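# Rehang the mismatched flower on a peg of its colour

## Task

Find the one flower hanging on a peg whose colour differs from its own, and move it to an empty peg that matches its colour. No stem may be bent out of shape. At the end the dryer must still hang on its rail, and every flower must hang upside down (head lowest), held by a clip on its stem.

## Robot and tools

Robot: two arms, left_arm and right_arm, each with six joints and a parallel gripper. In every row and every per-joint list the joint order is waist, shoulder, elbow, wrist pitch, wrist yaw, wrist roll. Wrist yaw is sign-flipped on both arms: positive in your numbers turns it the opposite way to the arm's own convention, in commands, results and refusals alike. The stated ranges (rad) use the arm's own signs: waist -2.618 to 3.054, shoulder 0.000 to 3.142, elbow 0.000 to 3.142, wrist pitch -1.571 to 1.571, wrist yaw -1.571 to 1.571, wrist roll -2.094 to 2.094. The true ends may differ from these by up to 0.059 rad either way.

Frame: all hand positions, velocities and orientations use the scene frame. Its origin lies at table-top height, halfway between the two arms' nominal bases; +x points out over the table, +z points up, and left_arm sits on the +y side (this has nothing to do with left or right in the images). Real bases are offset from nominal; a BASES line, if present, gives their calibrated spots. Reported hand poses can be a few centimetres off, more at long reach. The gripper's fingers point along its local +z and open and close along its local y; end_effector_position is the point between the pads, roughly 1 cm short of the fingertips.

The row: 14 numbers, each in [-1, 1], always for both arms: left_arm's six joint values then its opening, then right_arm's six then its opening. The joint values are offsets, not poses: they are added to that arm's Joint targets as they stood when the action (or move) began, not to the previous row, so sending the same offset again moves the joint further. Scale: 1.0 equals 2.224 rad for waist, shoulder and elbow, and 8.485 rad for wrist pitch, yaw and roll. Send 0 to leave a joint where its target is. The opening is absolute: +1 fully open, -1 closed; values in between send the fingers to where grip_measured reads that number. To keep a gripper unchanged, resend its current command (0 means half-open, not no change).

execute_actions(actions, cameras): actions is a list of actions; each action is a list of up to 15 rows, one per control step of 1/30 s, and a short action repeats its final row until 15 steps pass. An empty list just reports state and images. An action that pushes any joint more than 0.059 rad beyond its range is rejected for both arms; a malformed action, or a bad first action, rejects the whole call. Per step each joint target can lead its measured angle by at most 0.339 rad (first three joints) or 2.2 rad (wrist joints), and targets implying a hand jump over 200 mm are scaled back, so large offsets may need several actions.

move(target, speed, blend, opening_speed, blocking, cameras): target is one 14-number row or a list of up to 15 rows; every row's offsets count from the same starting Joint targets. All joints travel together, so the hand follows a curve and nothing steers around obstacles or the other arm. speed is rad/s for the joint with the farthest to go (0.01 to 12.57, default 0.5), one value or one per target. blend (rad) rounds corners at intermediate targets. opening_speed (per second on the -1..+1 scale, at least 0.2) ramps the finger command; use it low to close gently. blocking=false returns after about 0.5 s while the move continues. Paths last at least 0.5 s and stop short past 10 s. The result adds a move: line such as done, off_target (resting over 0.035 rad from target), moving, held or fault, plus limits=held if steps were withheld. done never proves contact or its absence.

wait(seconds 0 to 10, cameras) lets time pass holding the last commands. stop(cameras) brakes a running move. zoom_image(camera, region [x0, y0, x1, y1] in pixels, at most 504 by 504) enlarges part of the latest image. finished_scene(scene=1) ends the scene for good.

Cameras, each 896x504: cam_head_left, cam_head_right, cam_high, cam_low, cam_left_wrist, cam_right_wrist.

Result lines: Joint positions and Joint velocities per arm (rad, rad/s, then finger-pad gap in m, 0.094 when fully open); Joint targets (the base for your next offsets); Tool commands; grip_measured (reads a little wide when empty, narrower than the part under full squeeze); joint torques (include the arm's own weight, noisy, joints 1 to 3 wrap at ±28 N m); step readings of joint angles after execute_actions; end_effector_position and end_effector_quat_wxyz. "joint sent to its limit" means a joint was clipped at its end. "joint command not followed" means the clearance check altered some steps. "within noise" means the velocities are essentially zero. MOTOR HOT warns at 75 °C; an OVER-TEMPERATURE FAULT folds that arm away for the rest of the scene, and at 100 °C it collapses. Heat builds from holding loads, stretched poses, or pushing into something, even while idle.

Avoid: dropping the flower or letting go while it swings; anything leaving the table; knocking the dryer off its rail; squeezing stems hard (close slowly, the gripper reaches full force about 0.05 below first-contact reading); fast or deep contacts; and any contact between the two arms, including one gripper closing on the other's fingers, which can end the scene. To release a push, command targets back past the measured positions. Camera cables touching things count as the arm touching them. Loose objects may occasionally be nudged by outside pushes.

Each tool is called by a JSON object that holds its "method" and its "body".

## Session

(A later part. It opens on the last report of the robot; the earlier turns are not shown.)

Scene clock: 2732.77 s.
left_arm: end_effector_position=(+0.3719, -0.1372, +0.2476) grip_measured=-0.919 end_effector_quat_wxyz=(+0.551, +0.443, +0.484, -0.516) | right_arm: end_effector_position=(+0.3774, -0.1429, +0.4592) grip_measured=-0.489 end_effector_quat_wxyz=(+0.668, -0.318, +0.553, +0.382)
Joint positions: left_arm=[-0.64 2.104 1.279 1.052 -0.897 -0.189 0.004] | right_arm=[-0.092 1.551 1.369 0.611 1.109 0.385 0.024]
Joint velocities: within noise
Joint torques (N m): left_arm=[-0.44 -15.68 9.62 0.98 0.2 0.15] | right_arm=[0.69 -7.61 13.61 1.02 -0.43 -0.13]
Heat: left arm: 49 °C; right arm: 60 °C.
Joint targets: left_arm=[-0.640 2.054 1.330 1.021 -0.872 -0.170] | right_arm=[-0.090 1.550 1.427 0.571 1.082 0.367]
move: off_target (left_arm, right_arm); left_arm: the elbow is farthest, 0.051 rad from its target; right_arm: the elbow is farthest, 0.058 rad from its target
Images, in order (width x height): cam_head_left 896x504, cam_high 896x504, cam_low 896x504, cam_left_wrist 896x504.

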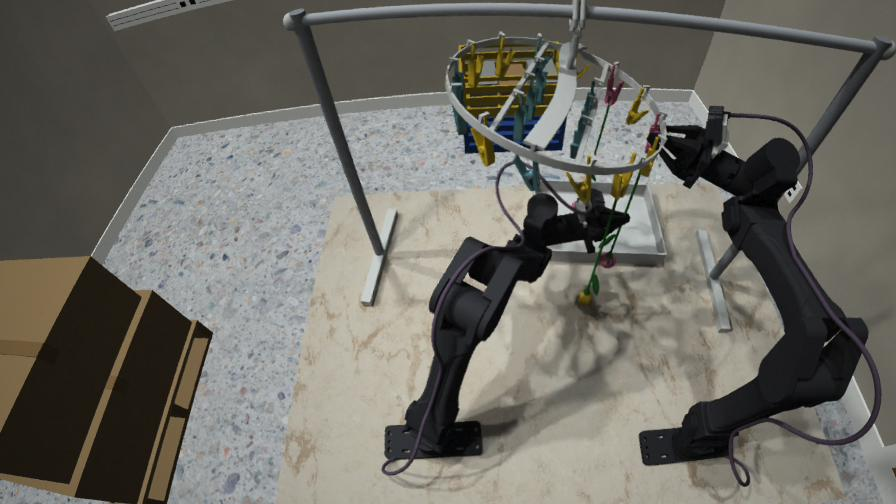

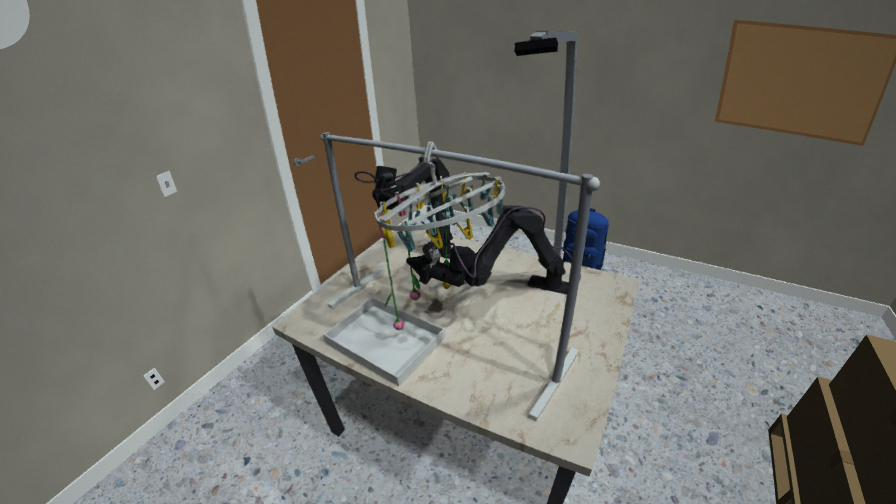

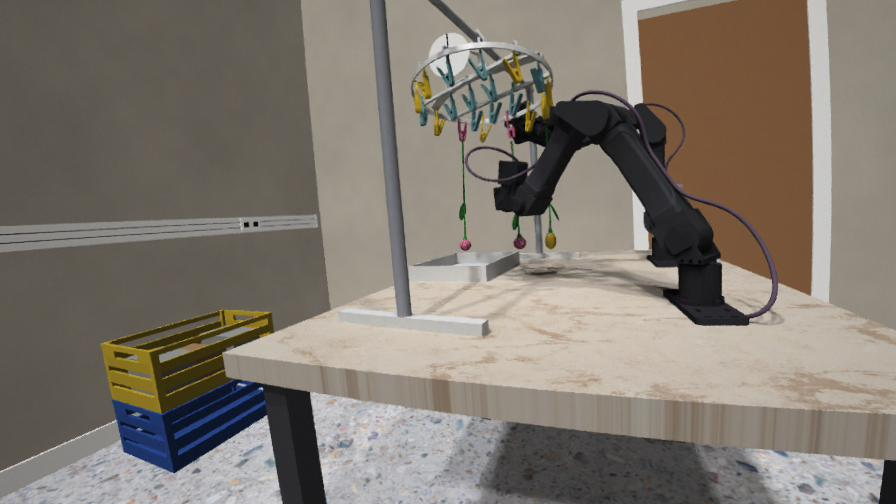

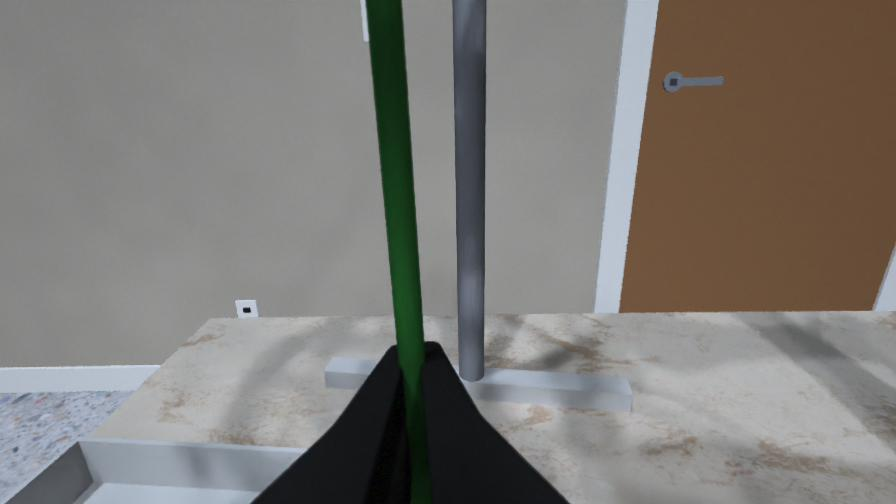

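{"method": "move", "body": {"target": [0,-0.00715,0.0011,-0.00192,0,0,-1.0,0,0,0,0,0,0,-0.8], "speed": 0.05, "cameras": ["cam_head_left","cam_high","cam_low","cam_left_wrist"]}}

{"method": "zoom_image", "body": {"camera": "cam_low", "region": [500, 125, 525, 150]}}

{"method": "zoom_image", "body": {"camera": "cam_head_left", "region": [635, 140, 660, 165]}}

{"method": "zoom_image", "body": {"camera": "cam_high", "region": [393, 200, 418, 225]}}

Scene clock: 2784.50 s.
left_arm: end_effector_position=(+0.3707, -0.1364, +0.2532) grip_measured=-0.919 end_effector_quat_wxyz=(+0.552, +0.443, +0.483, -0.516) | right_arm: end_effector_position=(+0.3774, -0.1429, +0.4592) grip_measured=-0.489 end_effector_quat_wxyz=(+0.668, -0.318, +0.553, +0.382)
Joint positions: left_arm=[-0.64 2.088 1.279 1.038 -0.897 -0.189 0.004] | right_arm=[-0.092 1.551 1.369 0.611 1.109 0.385 0.024]
Joint velocities: within noise
Joint torques (N m): left_arm=[-0.57 -15.8 9.95 0.98 0.26 0.13] | right_arm=[0.7 -7.61 13.6 1.02 -0.43 -0.13]
Heat: left arm: 59 °C; right arm: 61 °C.
Joint targets: left_arm=[-0.640 2.038 1.332 1.005 -0.872 -0.170] | right_arm=[-0.090 1.550 1.427 0.571 1.082 0.367]
move: off_target (left_arm, right_arm); left_arm: the elbow is farthest, 0.054 rad from its target; right_arm: the elbow is farthest, 0.058 rad from its target
Images, in order (width x height): cam_head_left 896x504, cam_high 896x504, cam_low 896x504, cam_left_wrist 896x504.

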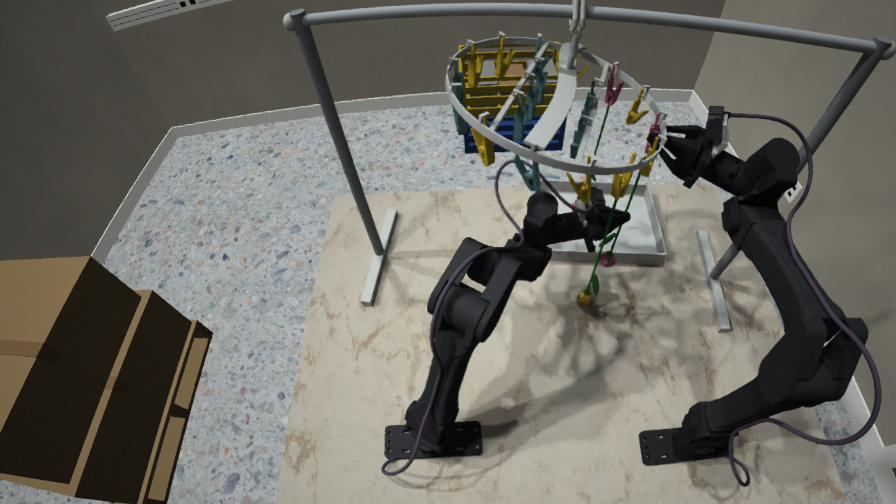

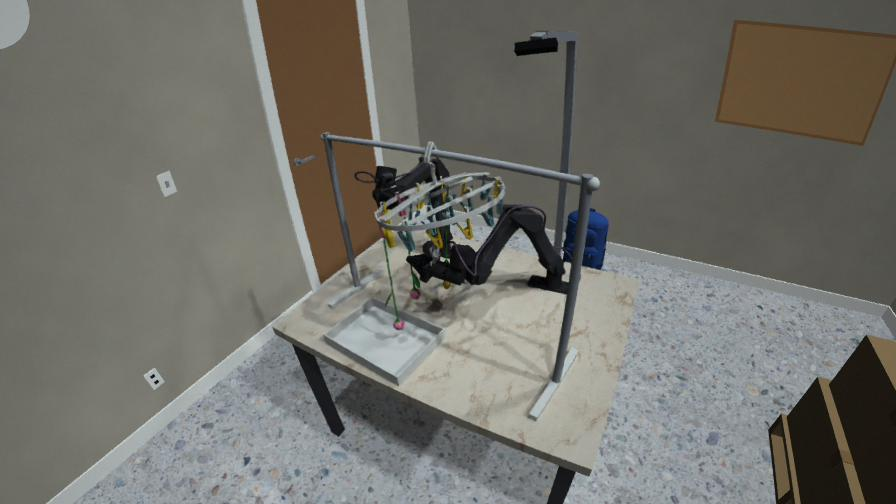

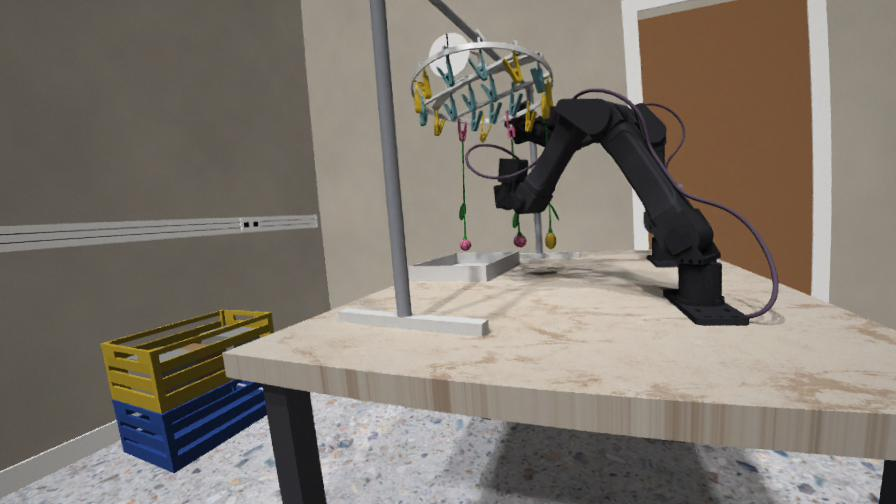

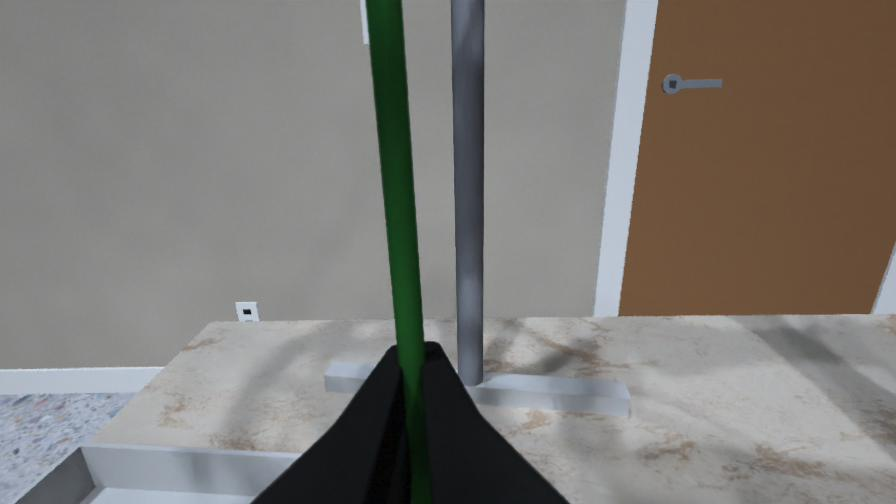

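Scaled by 20.160 from the camera's 896x504 image, which has a finer 1280x720 frame.

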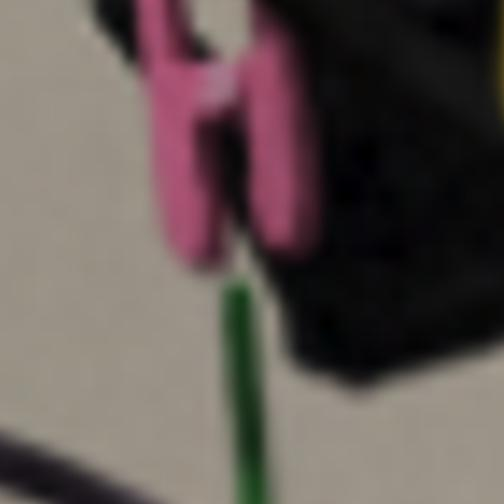

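Scaled by 20.160 from the camera's 896x504 image, which has a finer 1280x720 frame.

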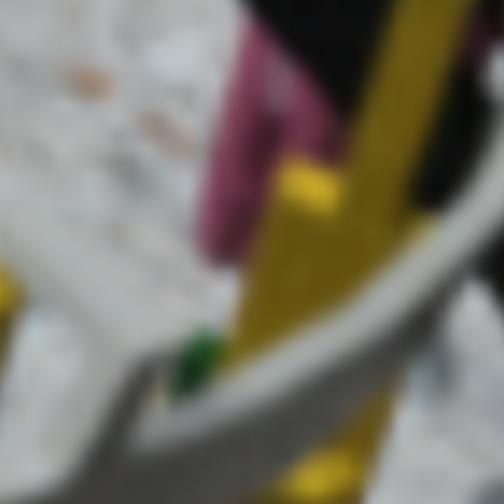

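Scaled by 20.160 from the camera's 896x504 image, which has a finer 1280x720 frame.

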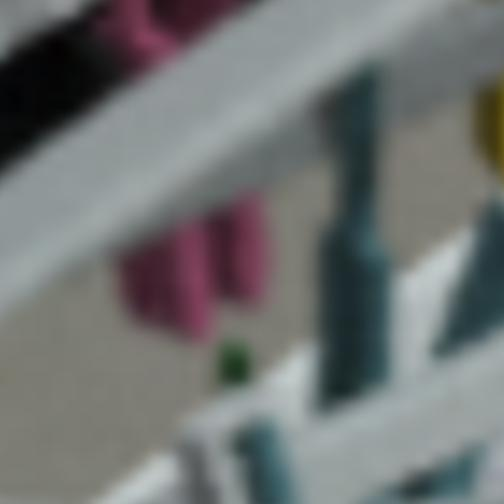

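{"method": "move", "body": {"target": [0,-0.0079,0.0062,-0.00368,0,0,-1.0,0,0,0,0,0,0,-0.8], "speed": 0.04, "cameras": ["cam_head_left","cam_high","cam_low","cam_left_wrist"]}}

{"method": "zoom_image", "body": {"camera": "cam_low", "region": [500, 125, 525, 150]}}

{"method": "zoom_image", "body": {"camera": "cam_head_left", "region": [635, 140, 660, 165]}}

{"method": "zoom_image", "body": {"camera": "cam_high", "region": [393, 200, 418, 225]}}

Scene clock: 2821.60 s.
left_arm: end_effector_position=(+0.3709, -0.1366, +0.2616) grip_measured=-0.919 end_effector_quat_wxyz=(+0.551, +0.443, +0.484, -0.516) | right_arm: end_effector_position=(+0.3774, -0.1429, +0.4592) grip_measured=-0.489 end_effector_quat_wxyz=(+0.668, -0.318, +0.553, +0.382)
Joint positions: left_arm=[-0.64 2.072 1.293 1.006 -0.897 -0.189 0.004] | right_arm=[-0.092 1.551 1.369 0.611 1.109 0.385 0.024]
Joint velocities: within noise
Joint torques (N m): left_arm=[-0.29 -15.75 10.07 0.97 0.26 0.18] | right_arm=[0.7 -7.62 13.61 1.02 -0.43 -0.13]
Heat: left arm: 70 °C; right arm: 61 °C.
Joint targets: left_arm=[-0.640 2.020 1.346 0.973 -0.872 -0.170] | right_arm=[-0.090 1.550 1.427 0.571 1.082 0.367]
move: off_target (left_arm, right_arm); left_arm: the elbow is farthest, 0.053 rad from its target; right_arm: the elbow is farthest, 0.058 rad from its target
Images, in order (width x height): cam_head_left 896x504, cam_high 896x504, cam_low 896x504, cam_left_wrist 896x504.

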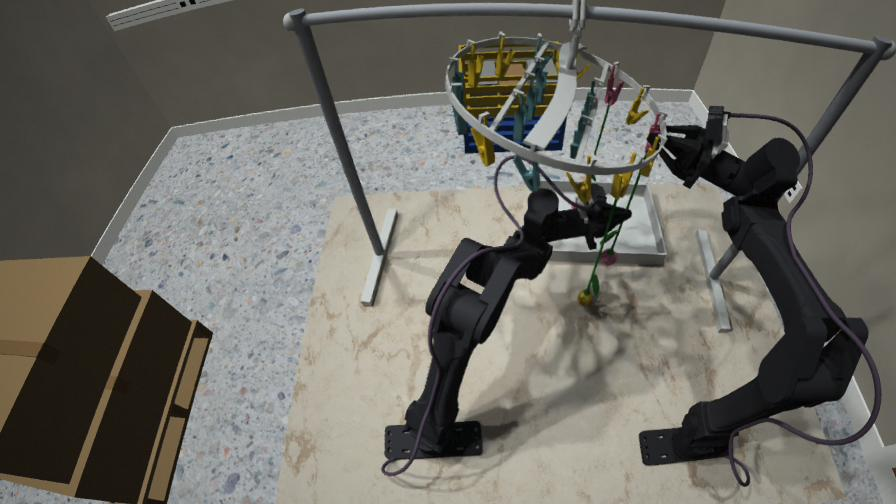

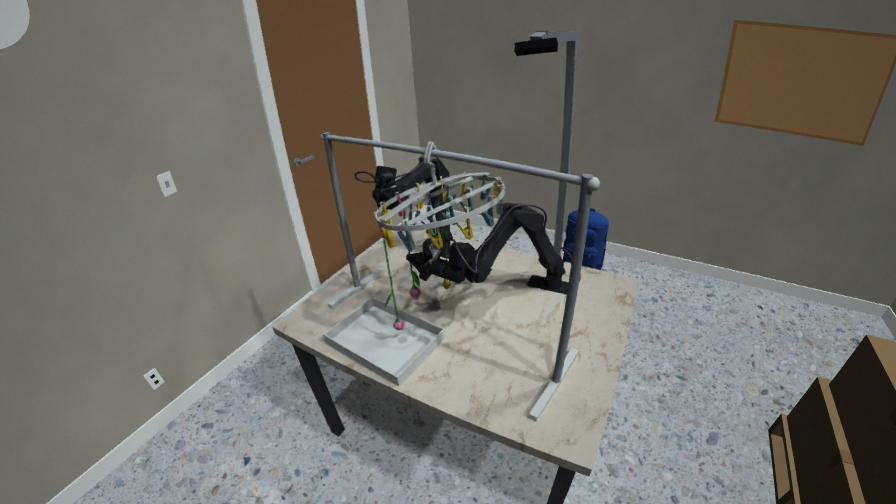

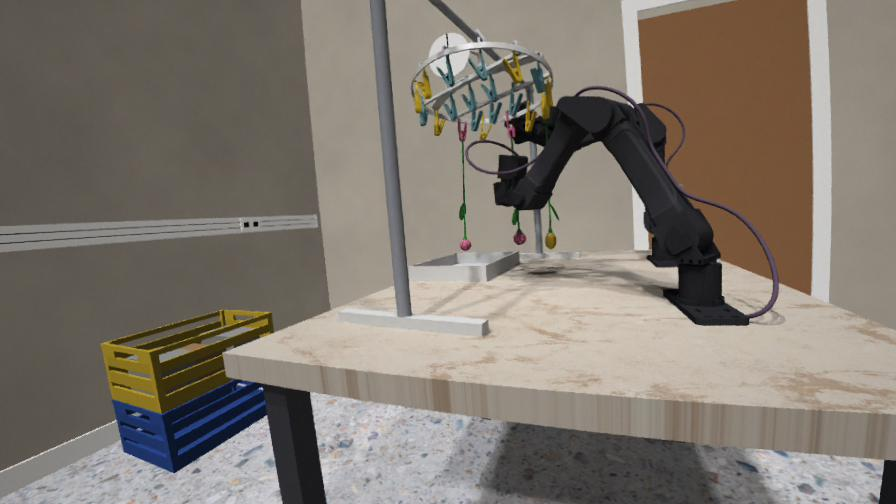

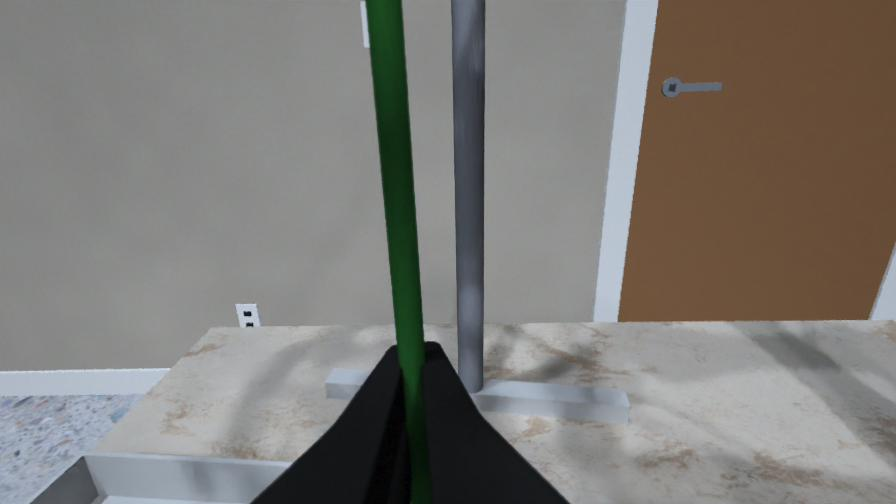

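Scaled by 20.160 from the camera's 896x504 image, which has a finer 1280x720 frame.

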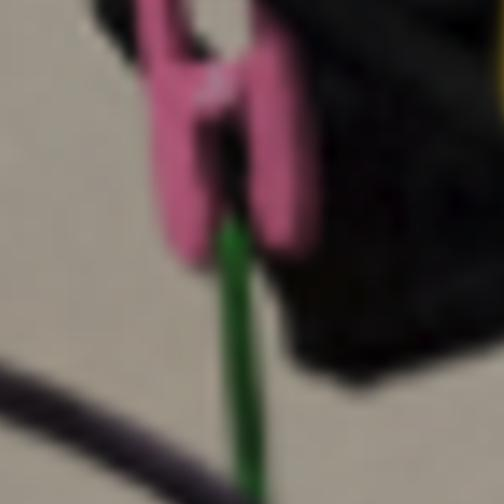

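Scaled by 20.160 from the camera's 896x504 image, which has a finer 1280x720 frame.

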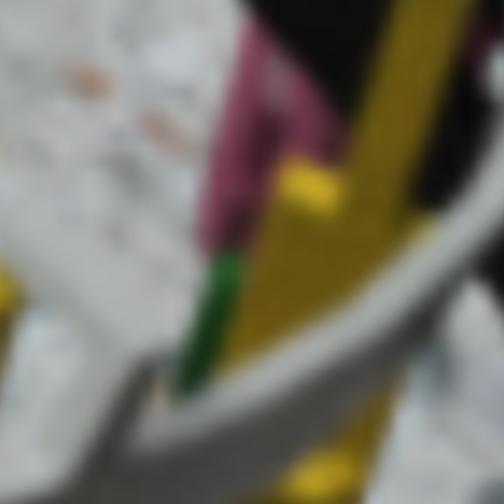

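Scaled by 20.160 from the camera's 896x504 image, which has a finer 1280x720 frame.

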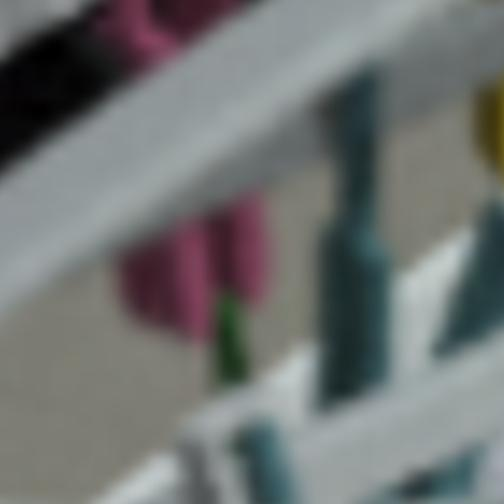

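{"method": "zoom_image", "body": {"camera": "cam_head_left", "region": [640, 145, 654, 159]}}

{"method": "zoom_image", "body": {"camera": "cam_low", "region": [505, 128, 519, 142]}}

{"method": "zoom_image", "body": {"camera": "cam_high", "region": [397, 206, 411, 220]}}

Scaled by 36.000 from the camera's 896x504 image, which has a finer 1280x720 frame.

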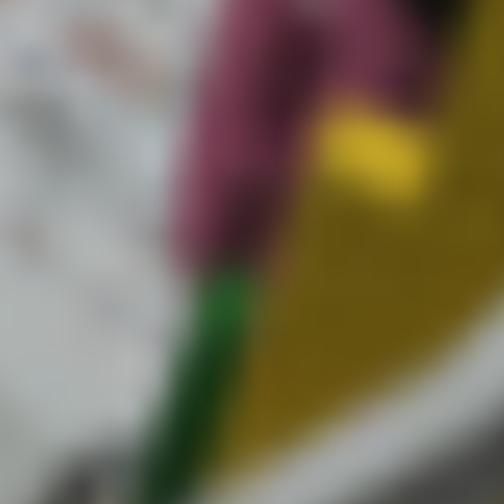

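Scaled by 36.000 from the camera's 896x504 image, which has a finer 1280x720 frame.

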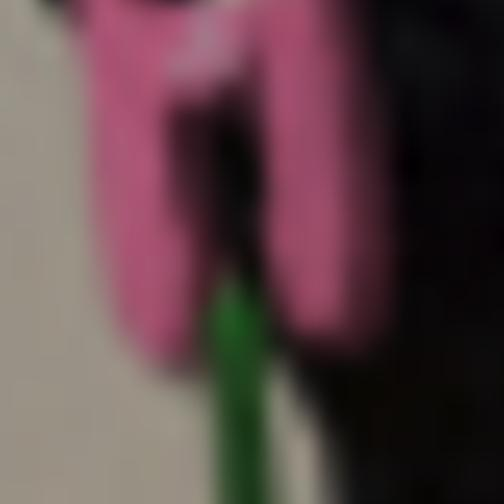

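Scaled by 36.000 from the camera's 896x504 image, which has a finer 1280x720 frame.

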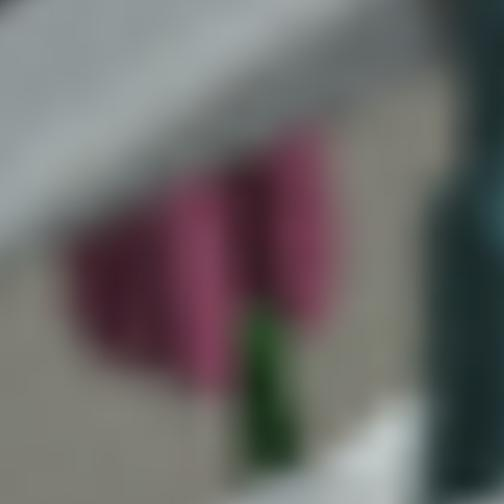

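{"method": "move", "body": {"target": [0,-0.0079,0.0062,-0.00368,0,0,-1.0,0,0,0,0,0,0,-0.8], "speed": 0.04, "cameras": ["cam_low","cam_head_left","cam_high"]}}

Scene clock: 2871.23 s.
left_arm: end_effector_position=(+0.3706, -0.1363, +0.2706) grip_measured=-0.919 end_effector_quat_wxyz=(+0.551, +0.443, +0.484, -0.516) | right_arm: end_effector_position=(+0.3774, -0.1429, +0.4592) grip_measured=-0.489 end_effector_quat_wxyz=(+0.668, -0.318, +0.553, +0.382)
Joint positions: left_arm=[-0.64 2.053 1.305 0.975 -0.897 -0.189 0.004] | right_arm=[-0.092 1.551 1.369 0.611 1.109 0.385 0.024]
Joint velocities: within noise
Joint torques (N m): left_arm=[-0.42 -15.82 10.15 0.99 0.26 0.16] | right_arm=[0.7 -7.61 13.61 1.02 -0.43 -0.13]
Heat: left arm: 73 °C; right arm: 61 °C.
Joint targets: left_arm=[-0.640 2.003 1.360 0.942 -0.872 -0.170] | right_arm=[-0.090 1.550 1.427 0.571 1.082 0.367]
move: off_target (left_arm, right_arm); left_arm: the elbow is farthest, 0.055 rad from its target; right_arm: the elbow is farthest, 0.058 rad from its target
Images, in order (width x height): cam_head_left 896x504, cam_high 896x504, cam_low 896x504.

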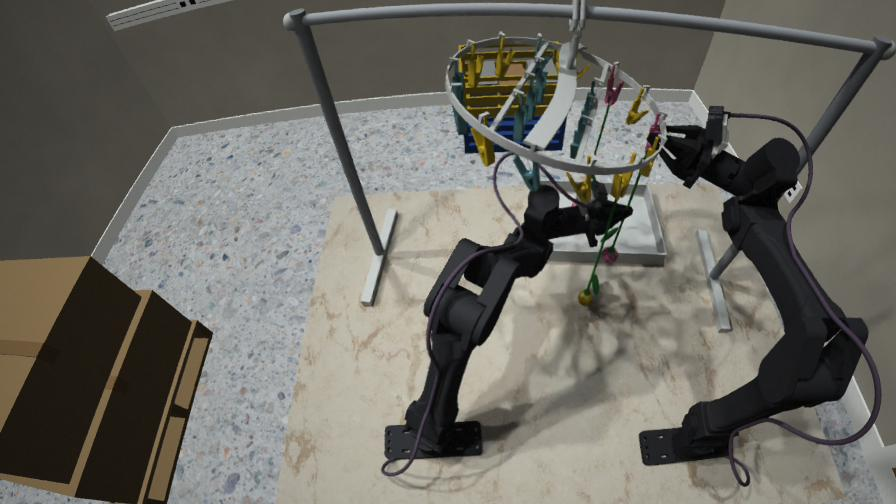

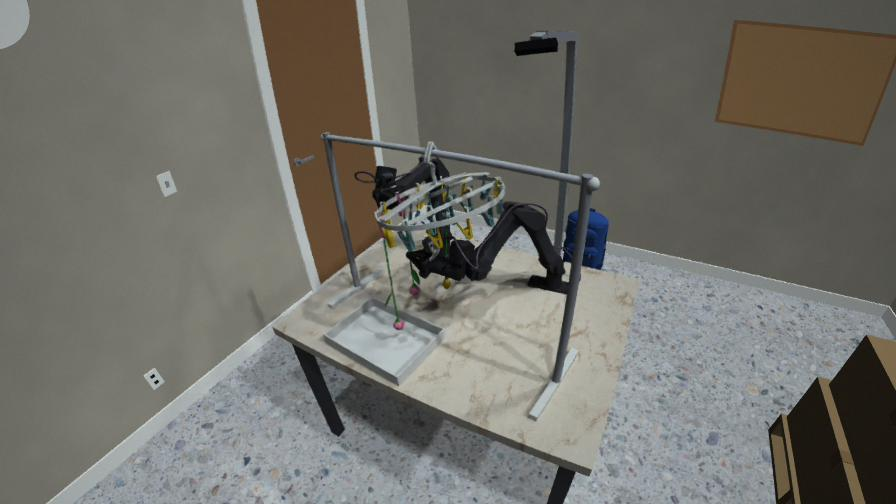

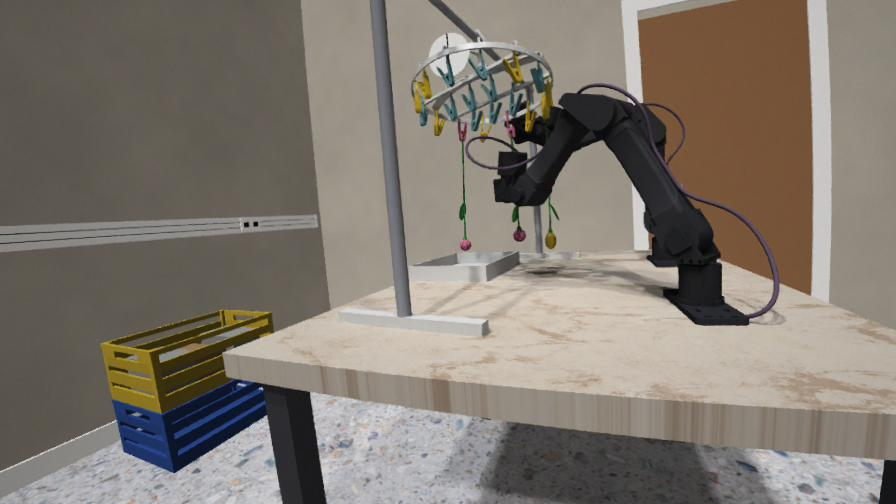

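{"method": "zoom_image", "body": {"camera": "cam_low", "region": [495, 115, 535, 150]}}

{"method": "zoom_image", "body": {"camera": "cam_head_left", "region": [635, 130, 675, 170]}}

{"method": "zoom_image", "body": {"camera": "cam_high", "region": [388, 190, 423, 225]}}

Scaled by 12.600 from the camera's 896x504 image, which has a finer 1280x720 frame.

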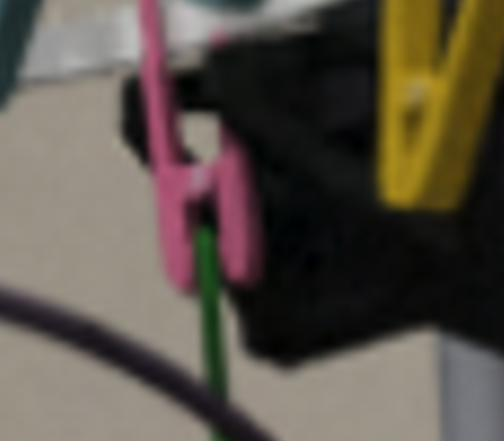

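Scaled by 12.600 from the camera's 896x504 image, which has a finer 1280x720 frame.

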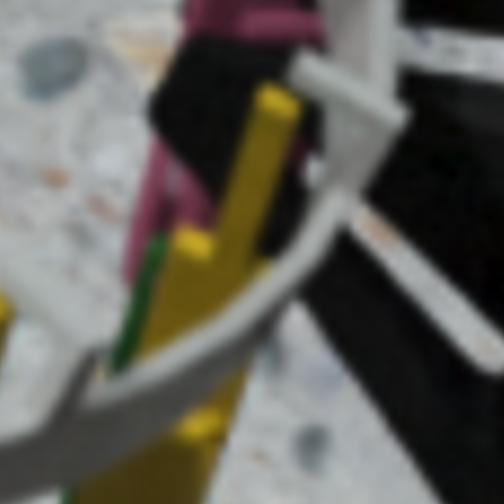

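Scaled by 14.400 from the camera's 896x504 image, which has a finer 1280x720 frame.

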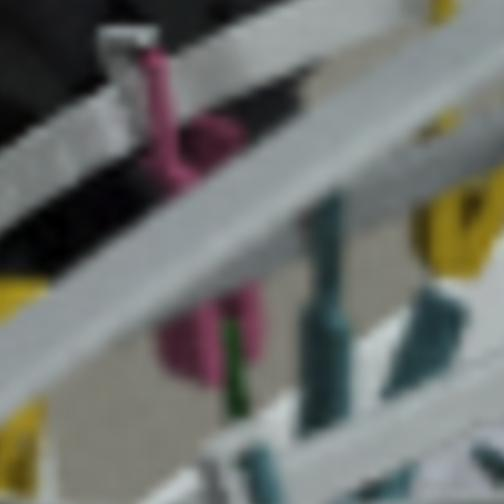

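{"method": "move", "body": {"target": [0,0,0,0,0,0,-1.0,0,0,0,0,0,0,-0.2], "opening_speed": 0.25, "cameras": ["cam_low","cam_head_left","cam_high"]}}

{"method": "zoom_image", "body": {"camera": "cam_low", "region": [495, 115, 535, 150]}}

{"method": "zoom_image", "body": {"camera": "cam_high", "region": [388, 190, 423, 225]}}

Scene clock: 2886.77 s.
left_arm: end_effector_position=(+0.3712, -0.1358, +0.2704) grip_measured=-0.919 end_effector_quat_wxyz=(+0.551, +0.442, +0.484, -0.516) | right_arm: end_effector_position=(+0.3772, -0.1423, +0.4592) grip_measured=-0.202 end_effector_quat_wxyz=(+0.668, -0.319, +0.553, +0.382)
Joint positions: left_arm=[-0.639 2.053 1.305 0.974 -0.897 -0.189 0.004] | right_arm=[-0.091 1.551 1.369 0.611 1.109 0.385 0.037]
Joint velocities: within noise
Joint torques (N m): left_arm=[-0.64 -15.61 10.29 1.03 0.23 0.14] | right_arm=[0.7 -7.62 13.6 1.02 -0.43 -0.13]
Heat: left arm: 73 °C; right arm: 61 °C.
Joint targets: left_arm=[-0.640 2.003 1.360 0.942 -0.872 -0.170] | right_arm=[-0.090 1.550 1.427 0.571 1.082 0.367]
move: off_target (left_arm, right_arm); left_arm: the elbow is farthest, 0.055 rad from its target; right_arm: the elbow is farthest, 0.058 rad from its target
Images, in order (width x height): cam_head_left 896x504, cam_high 896x504, cam_low 896x504.

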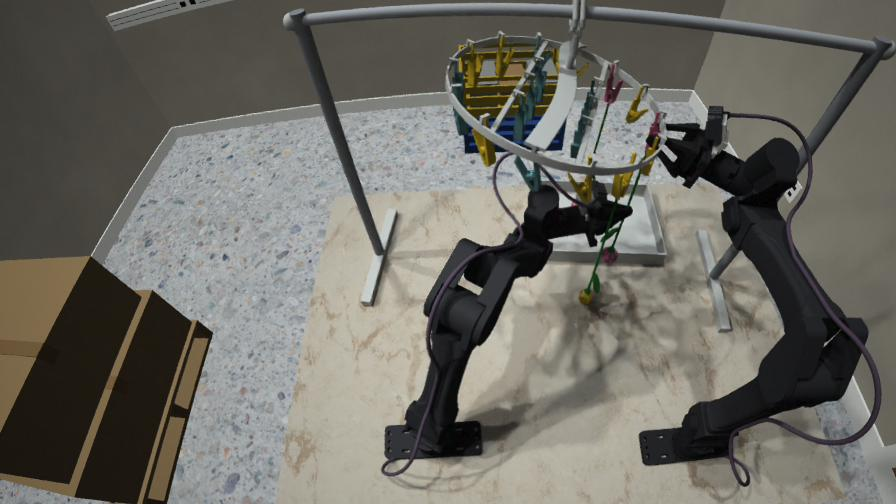

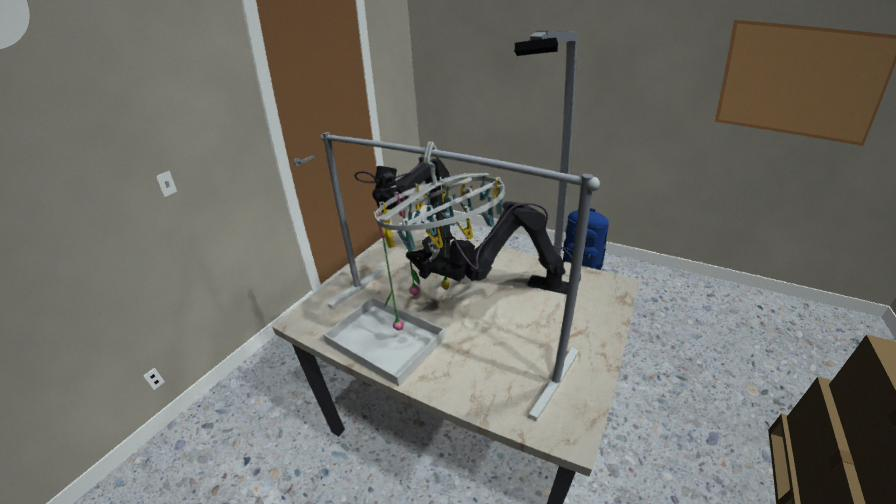

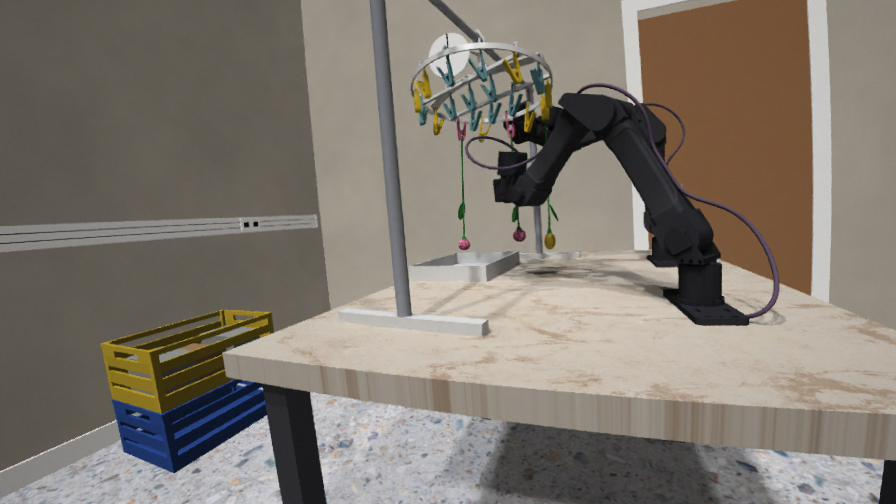

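Scaled by 12.600 from the camera's 896x504 image, which has a finer 1280x720 frame.

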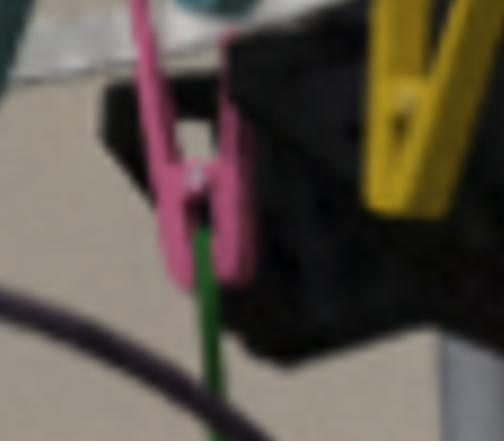

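Scaled by 14.400 from the camera's 896x504 image, which has a finer 1280x720 frame.

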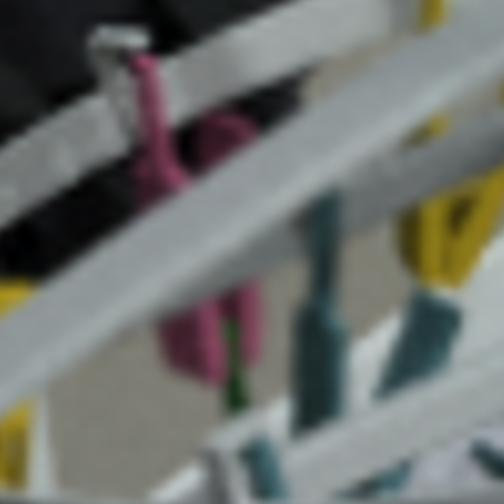

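{"method": "move", "body": {"target": [0,0,0,0,0,0,-1.0,0,0,0,0,0,0,0.3], "opening_speed": 0.3, "cameras": ["cam_low","cam_head_left","cam_high","cam_right_wrist"]}}

{"method": "zoom_image", "body": {"camera": "cam_low", "region": [495, 115, 535, 150]}}

{"method": "zoom_image", "body": {"camera": "cam_high", "region": [388, 190, 423, 225]}}

Scene clock: 2895.17 s.
left_arm: end_effector_position=(+0.3712, -0.1358, +0.2704) grip_measured=-0.919 end_effector_quat_wxyz=(+0.551, +0.442, +0.484, -0.516) | right_arm: end_effector_position=(+0.3772, -0.1423, +0.4592) grip_measured=+0.298 end_effector_quat_wxyz=(+0.668, -0.319, +0.553, +0.382)
Joint positions: left_arm=[-0.639 2.053 1.305 0.974 -0.897 -0.189 0.004] | right_arm=[-0.091 1.551 1.369 0.611 1.109 0.385 0.061]
Joint velocities: within noise
Joint torques (N m): left_arm=[-0.5 -15.66 10.17 1.01 0.19 0.1] | right_arm=[0.7 -7.61 13.61 1.02 -0.43 -0.13]
Heat: left arm: 73 °C; right arm: 61 °C.
Joint targets: left_arm=[-0.640 2.003 1.360 0.942 -0.872 -0.170] | right_arm=[-0.090 1.550 1.427 0.571 1.082 0.367]
move: off_target (left_arm, right_arm); left_arm: the elbow is farthest, 0.055 rad from its target; right_arm: the elbow is farthest, 0.058 rad from its target
Images, in order (width x height): cam_head_left 896x504, cam_high 896x504, cam_low 896x504, cam_right_wrist 896x504.

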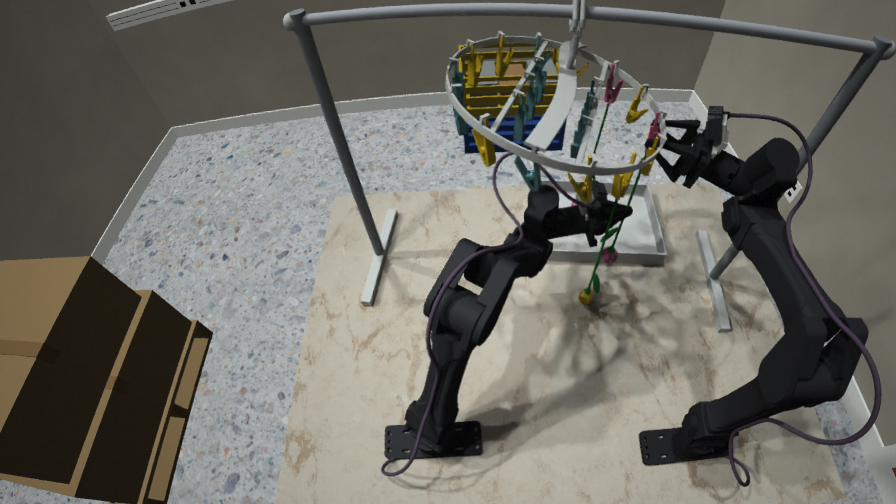

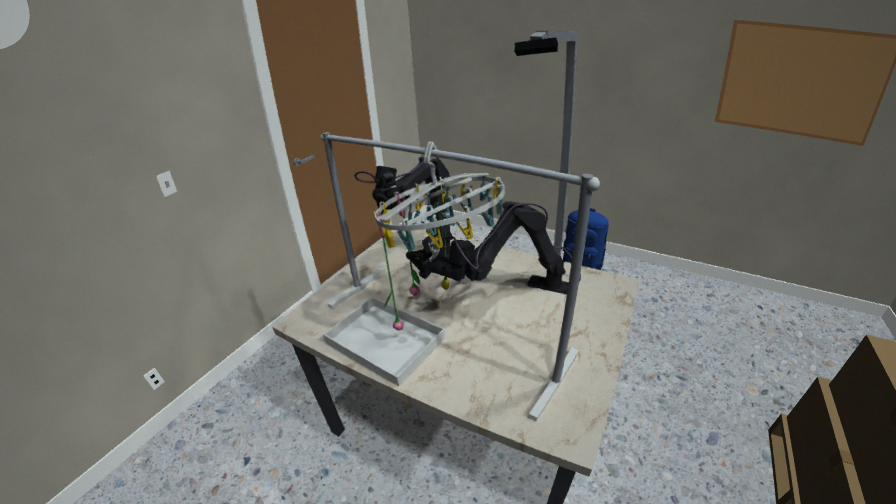

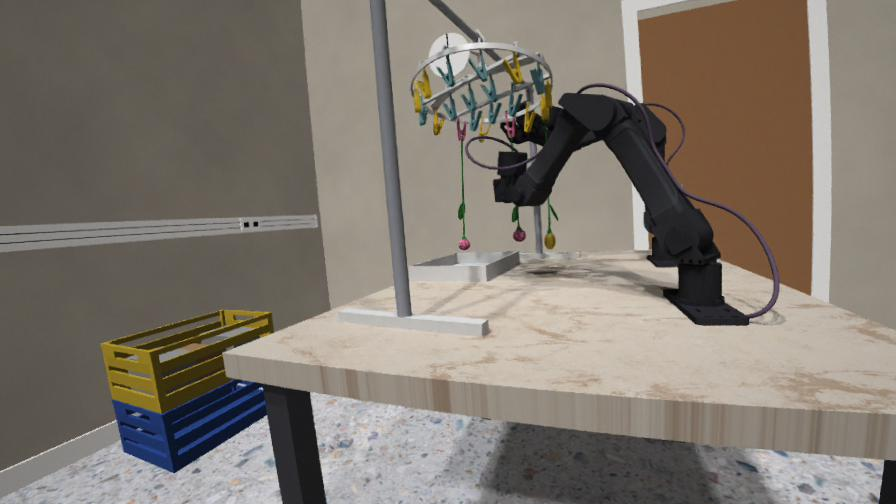

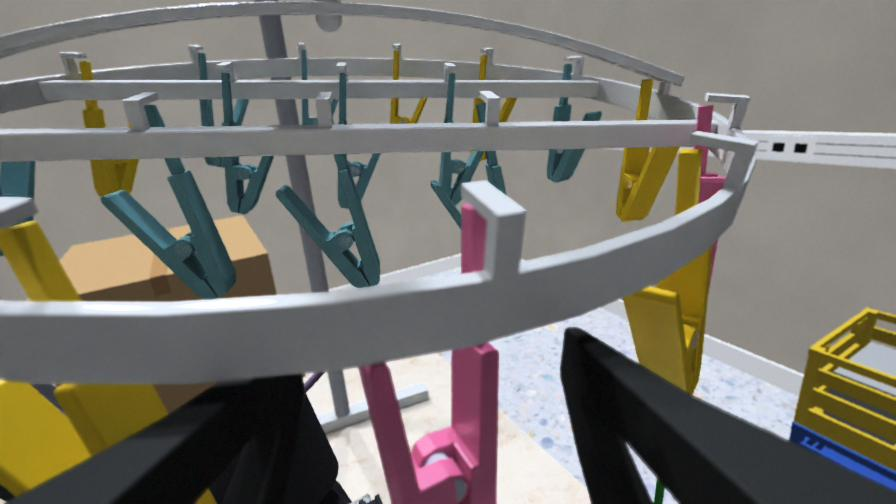

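Scaled by 12.600 from the camera's 896x504 image, which has a finer 1280x720 frame.

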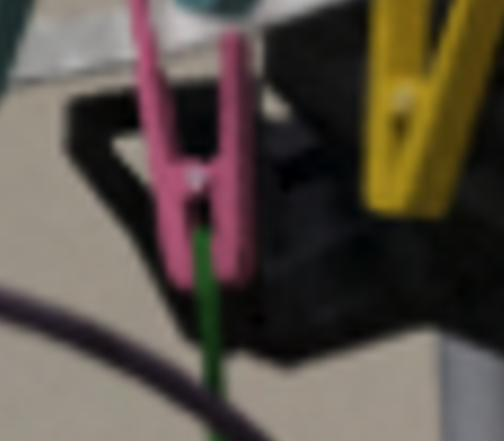

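Scaled by 14.400 from the camera's 896x504 image, which has a finer 1280x720 frame.

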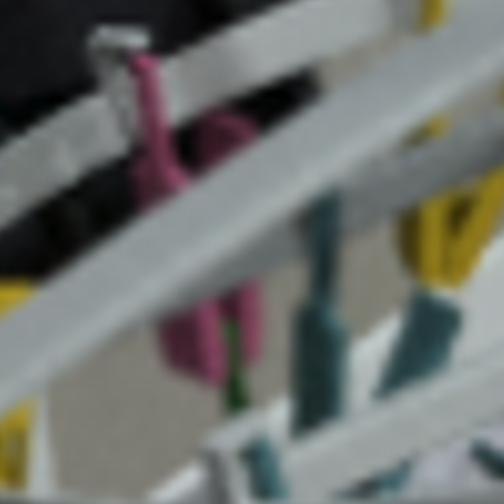

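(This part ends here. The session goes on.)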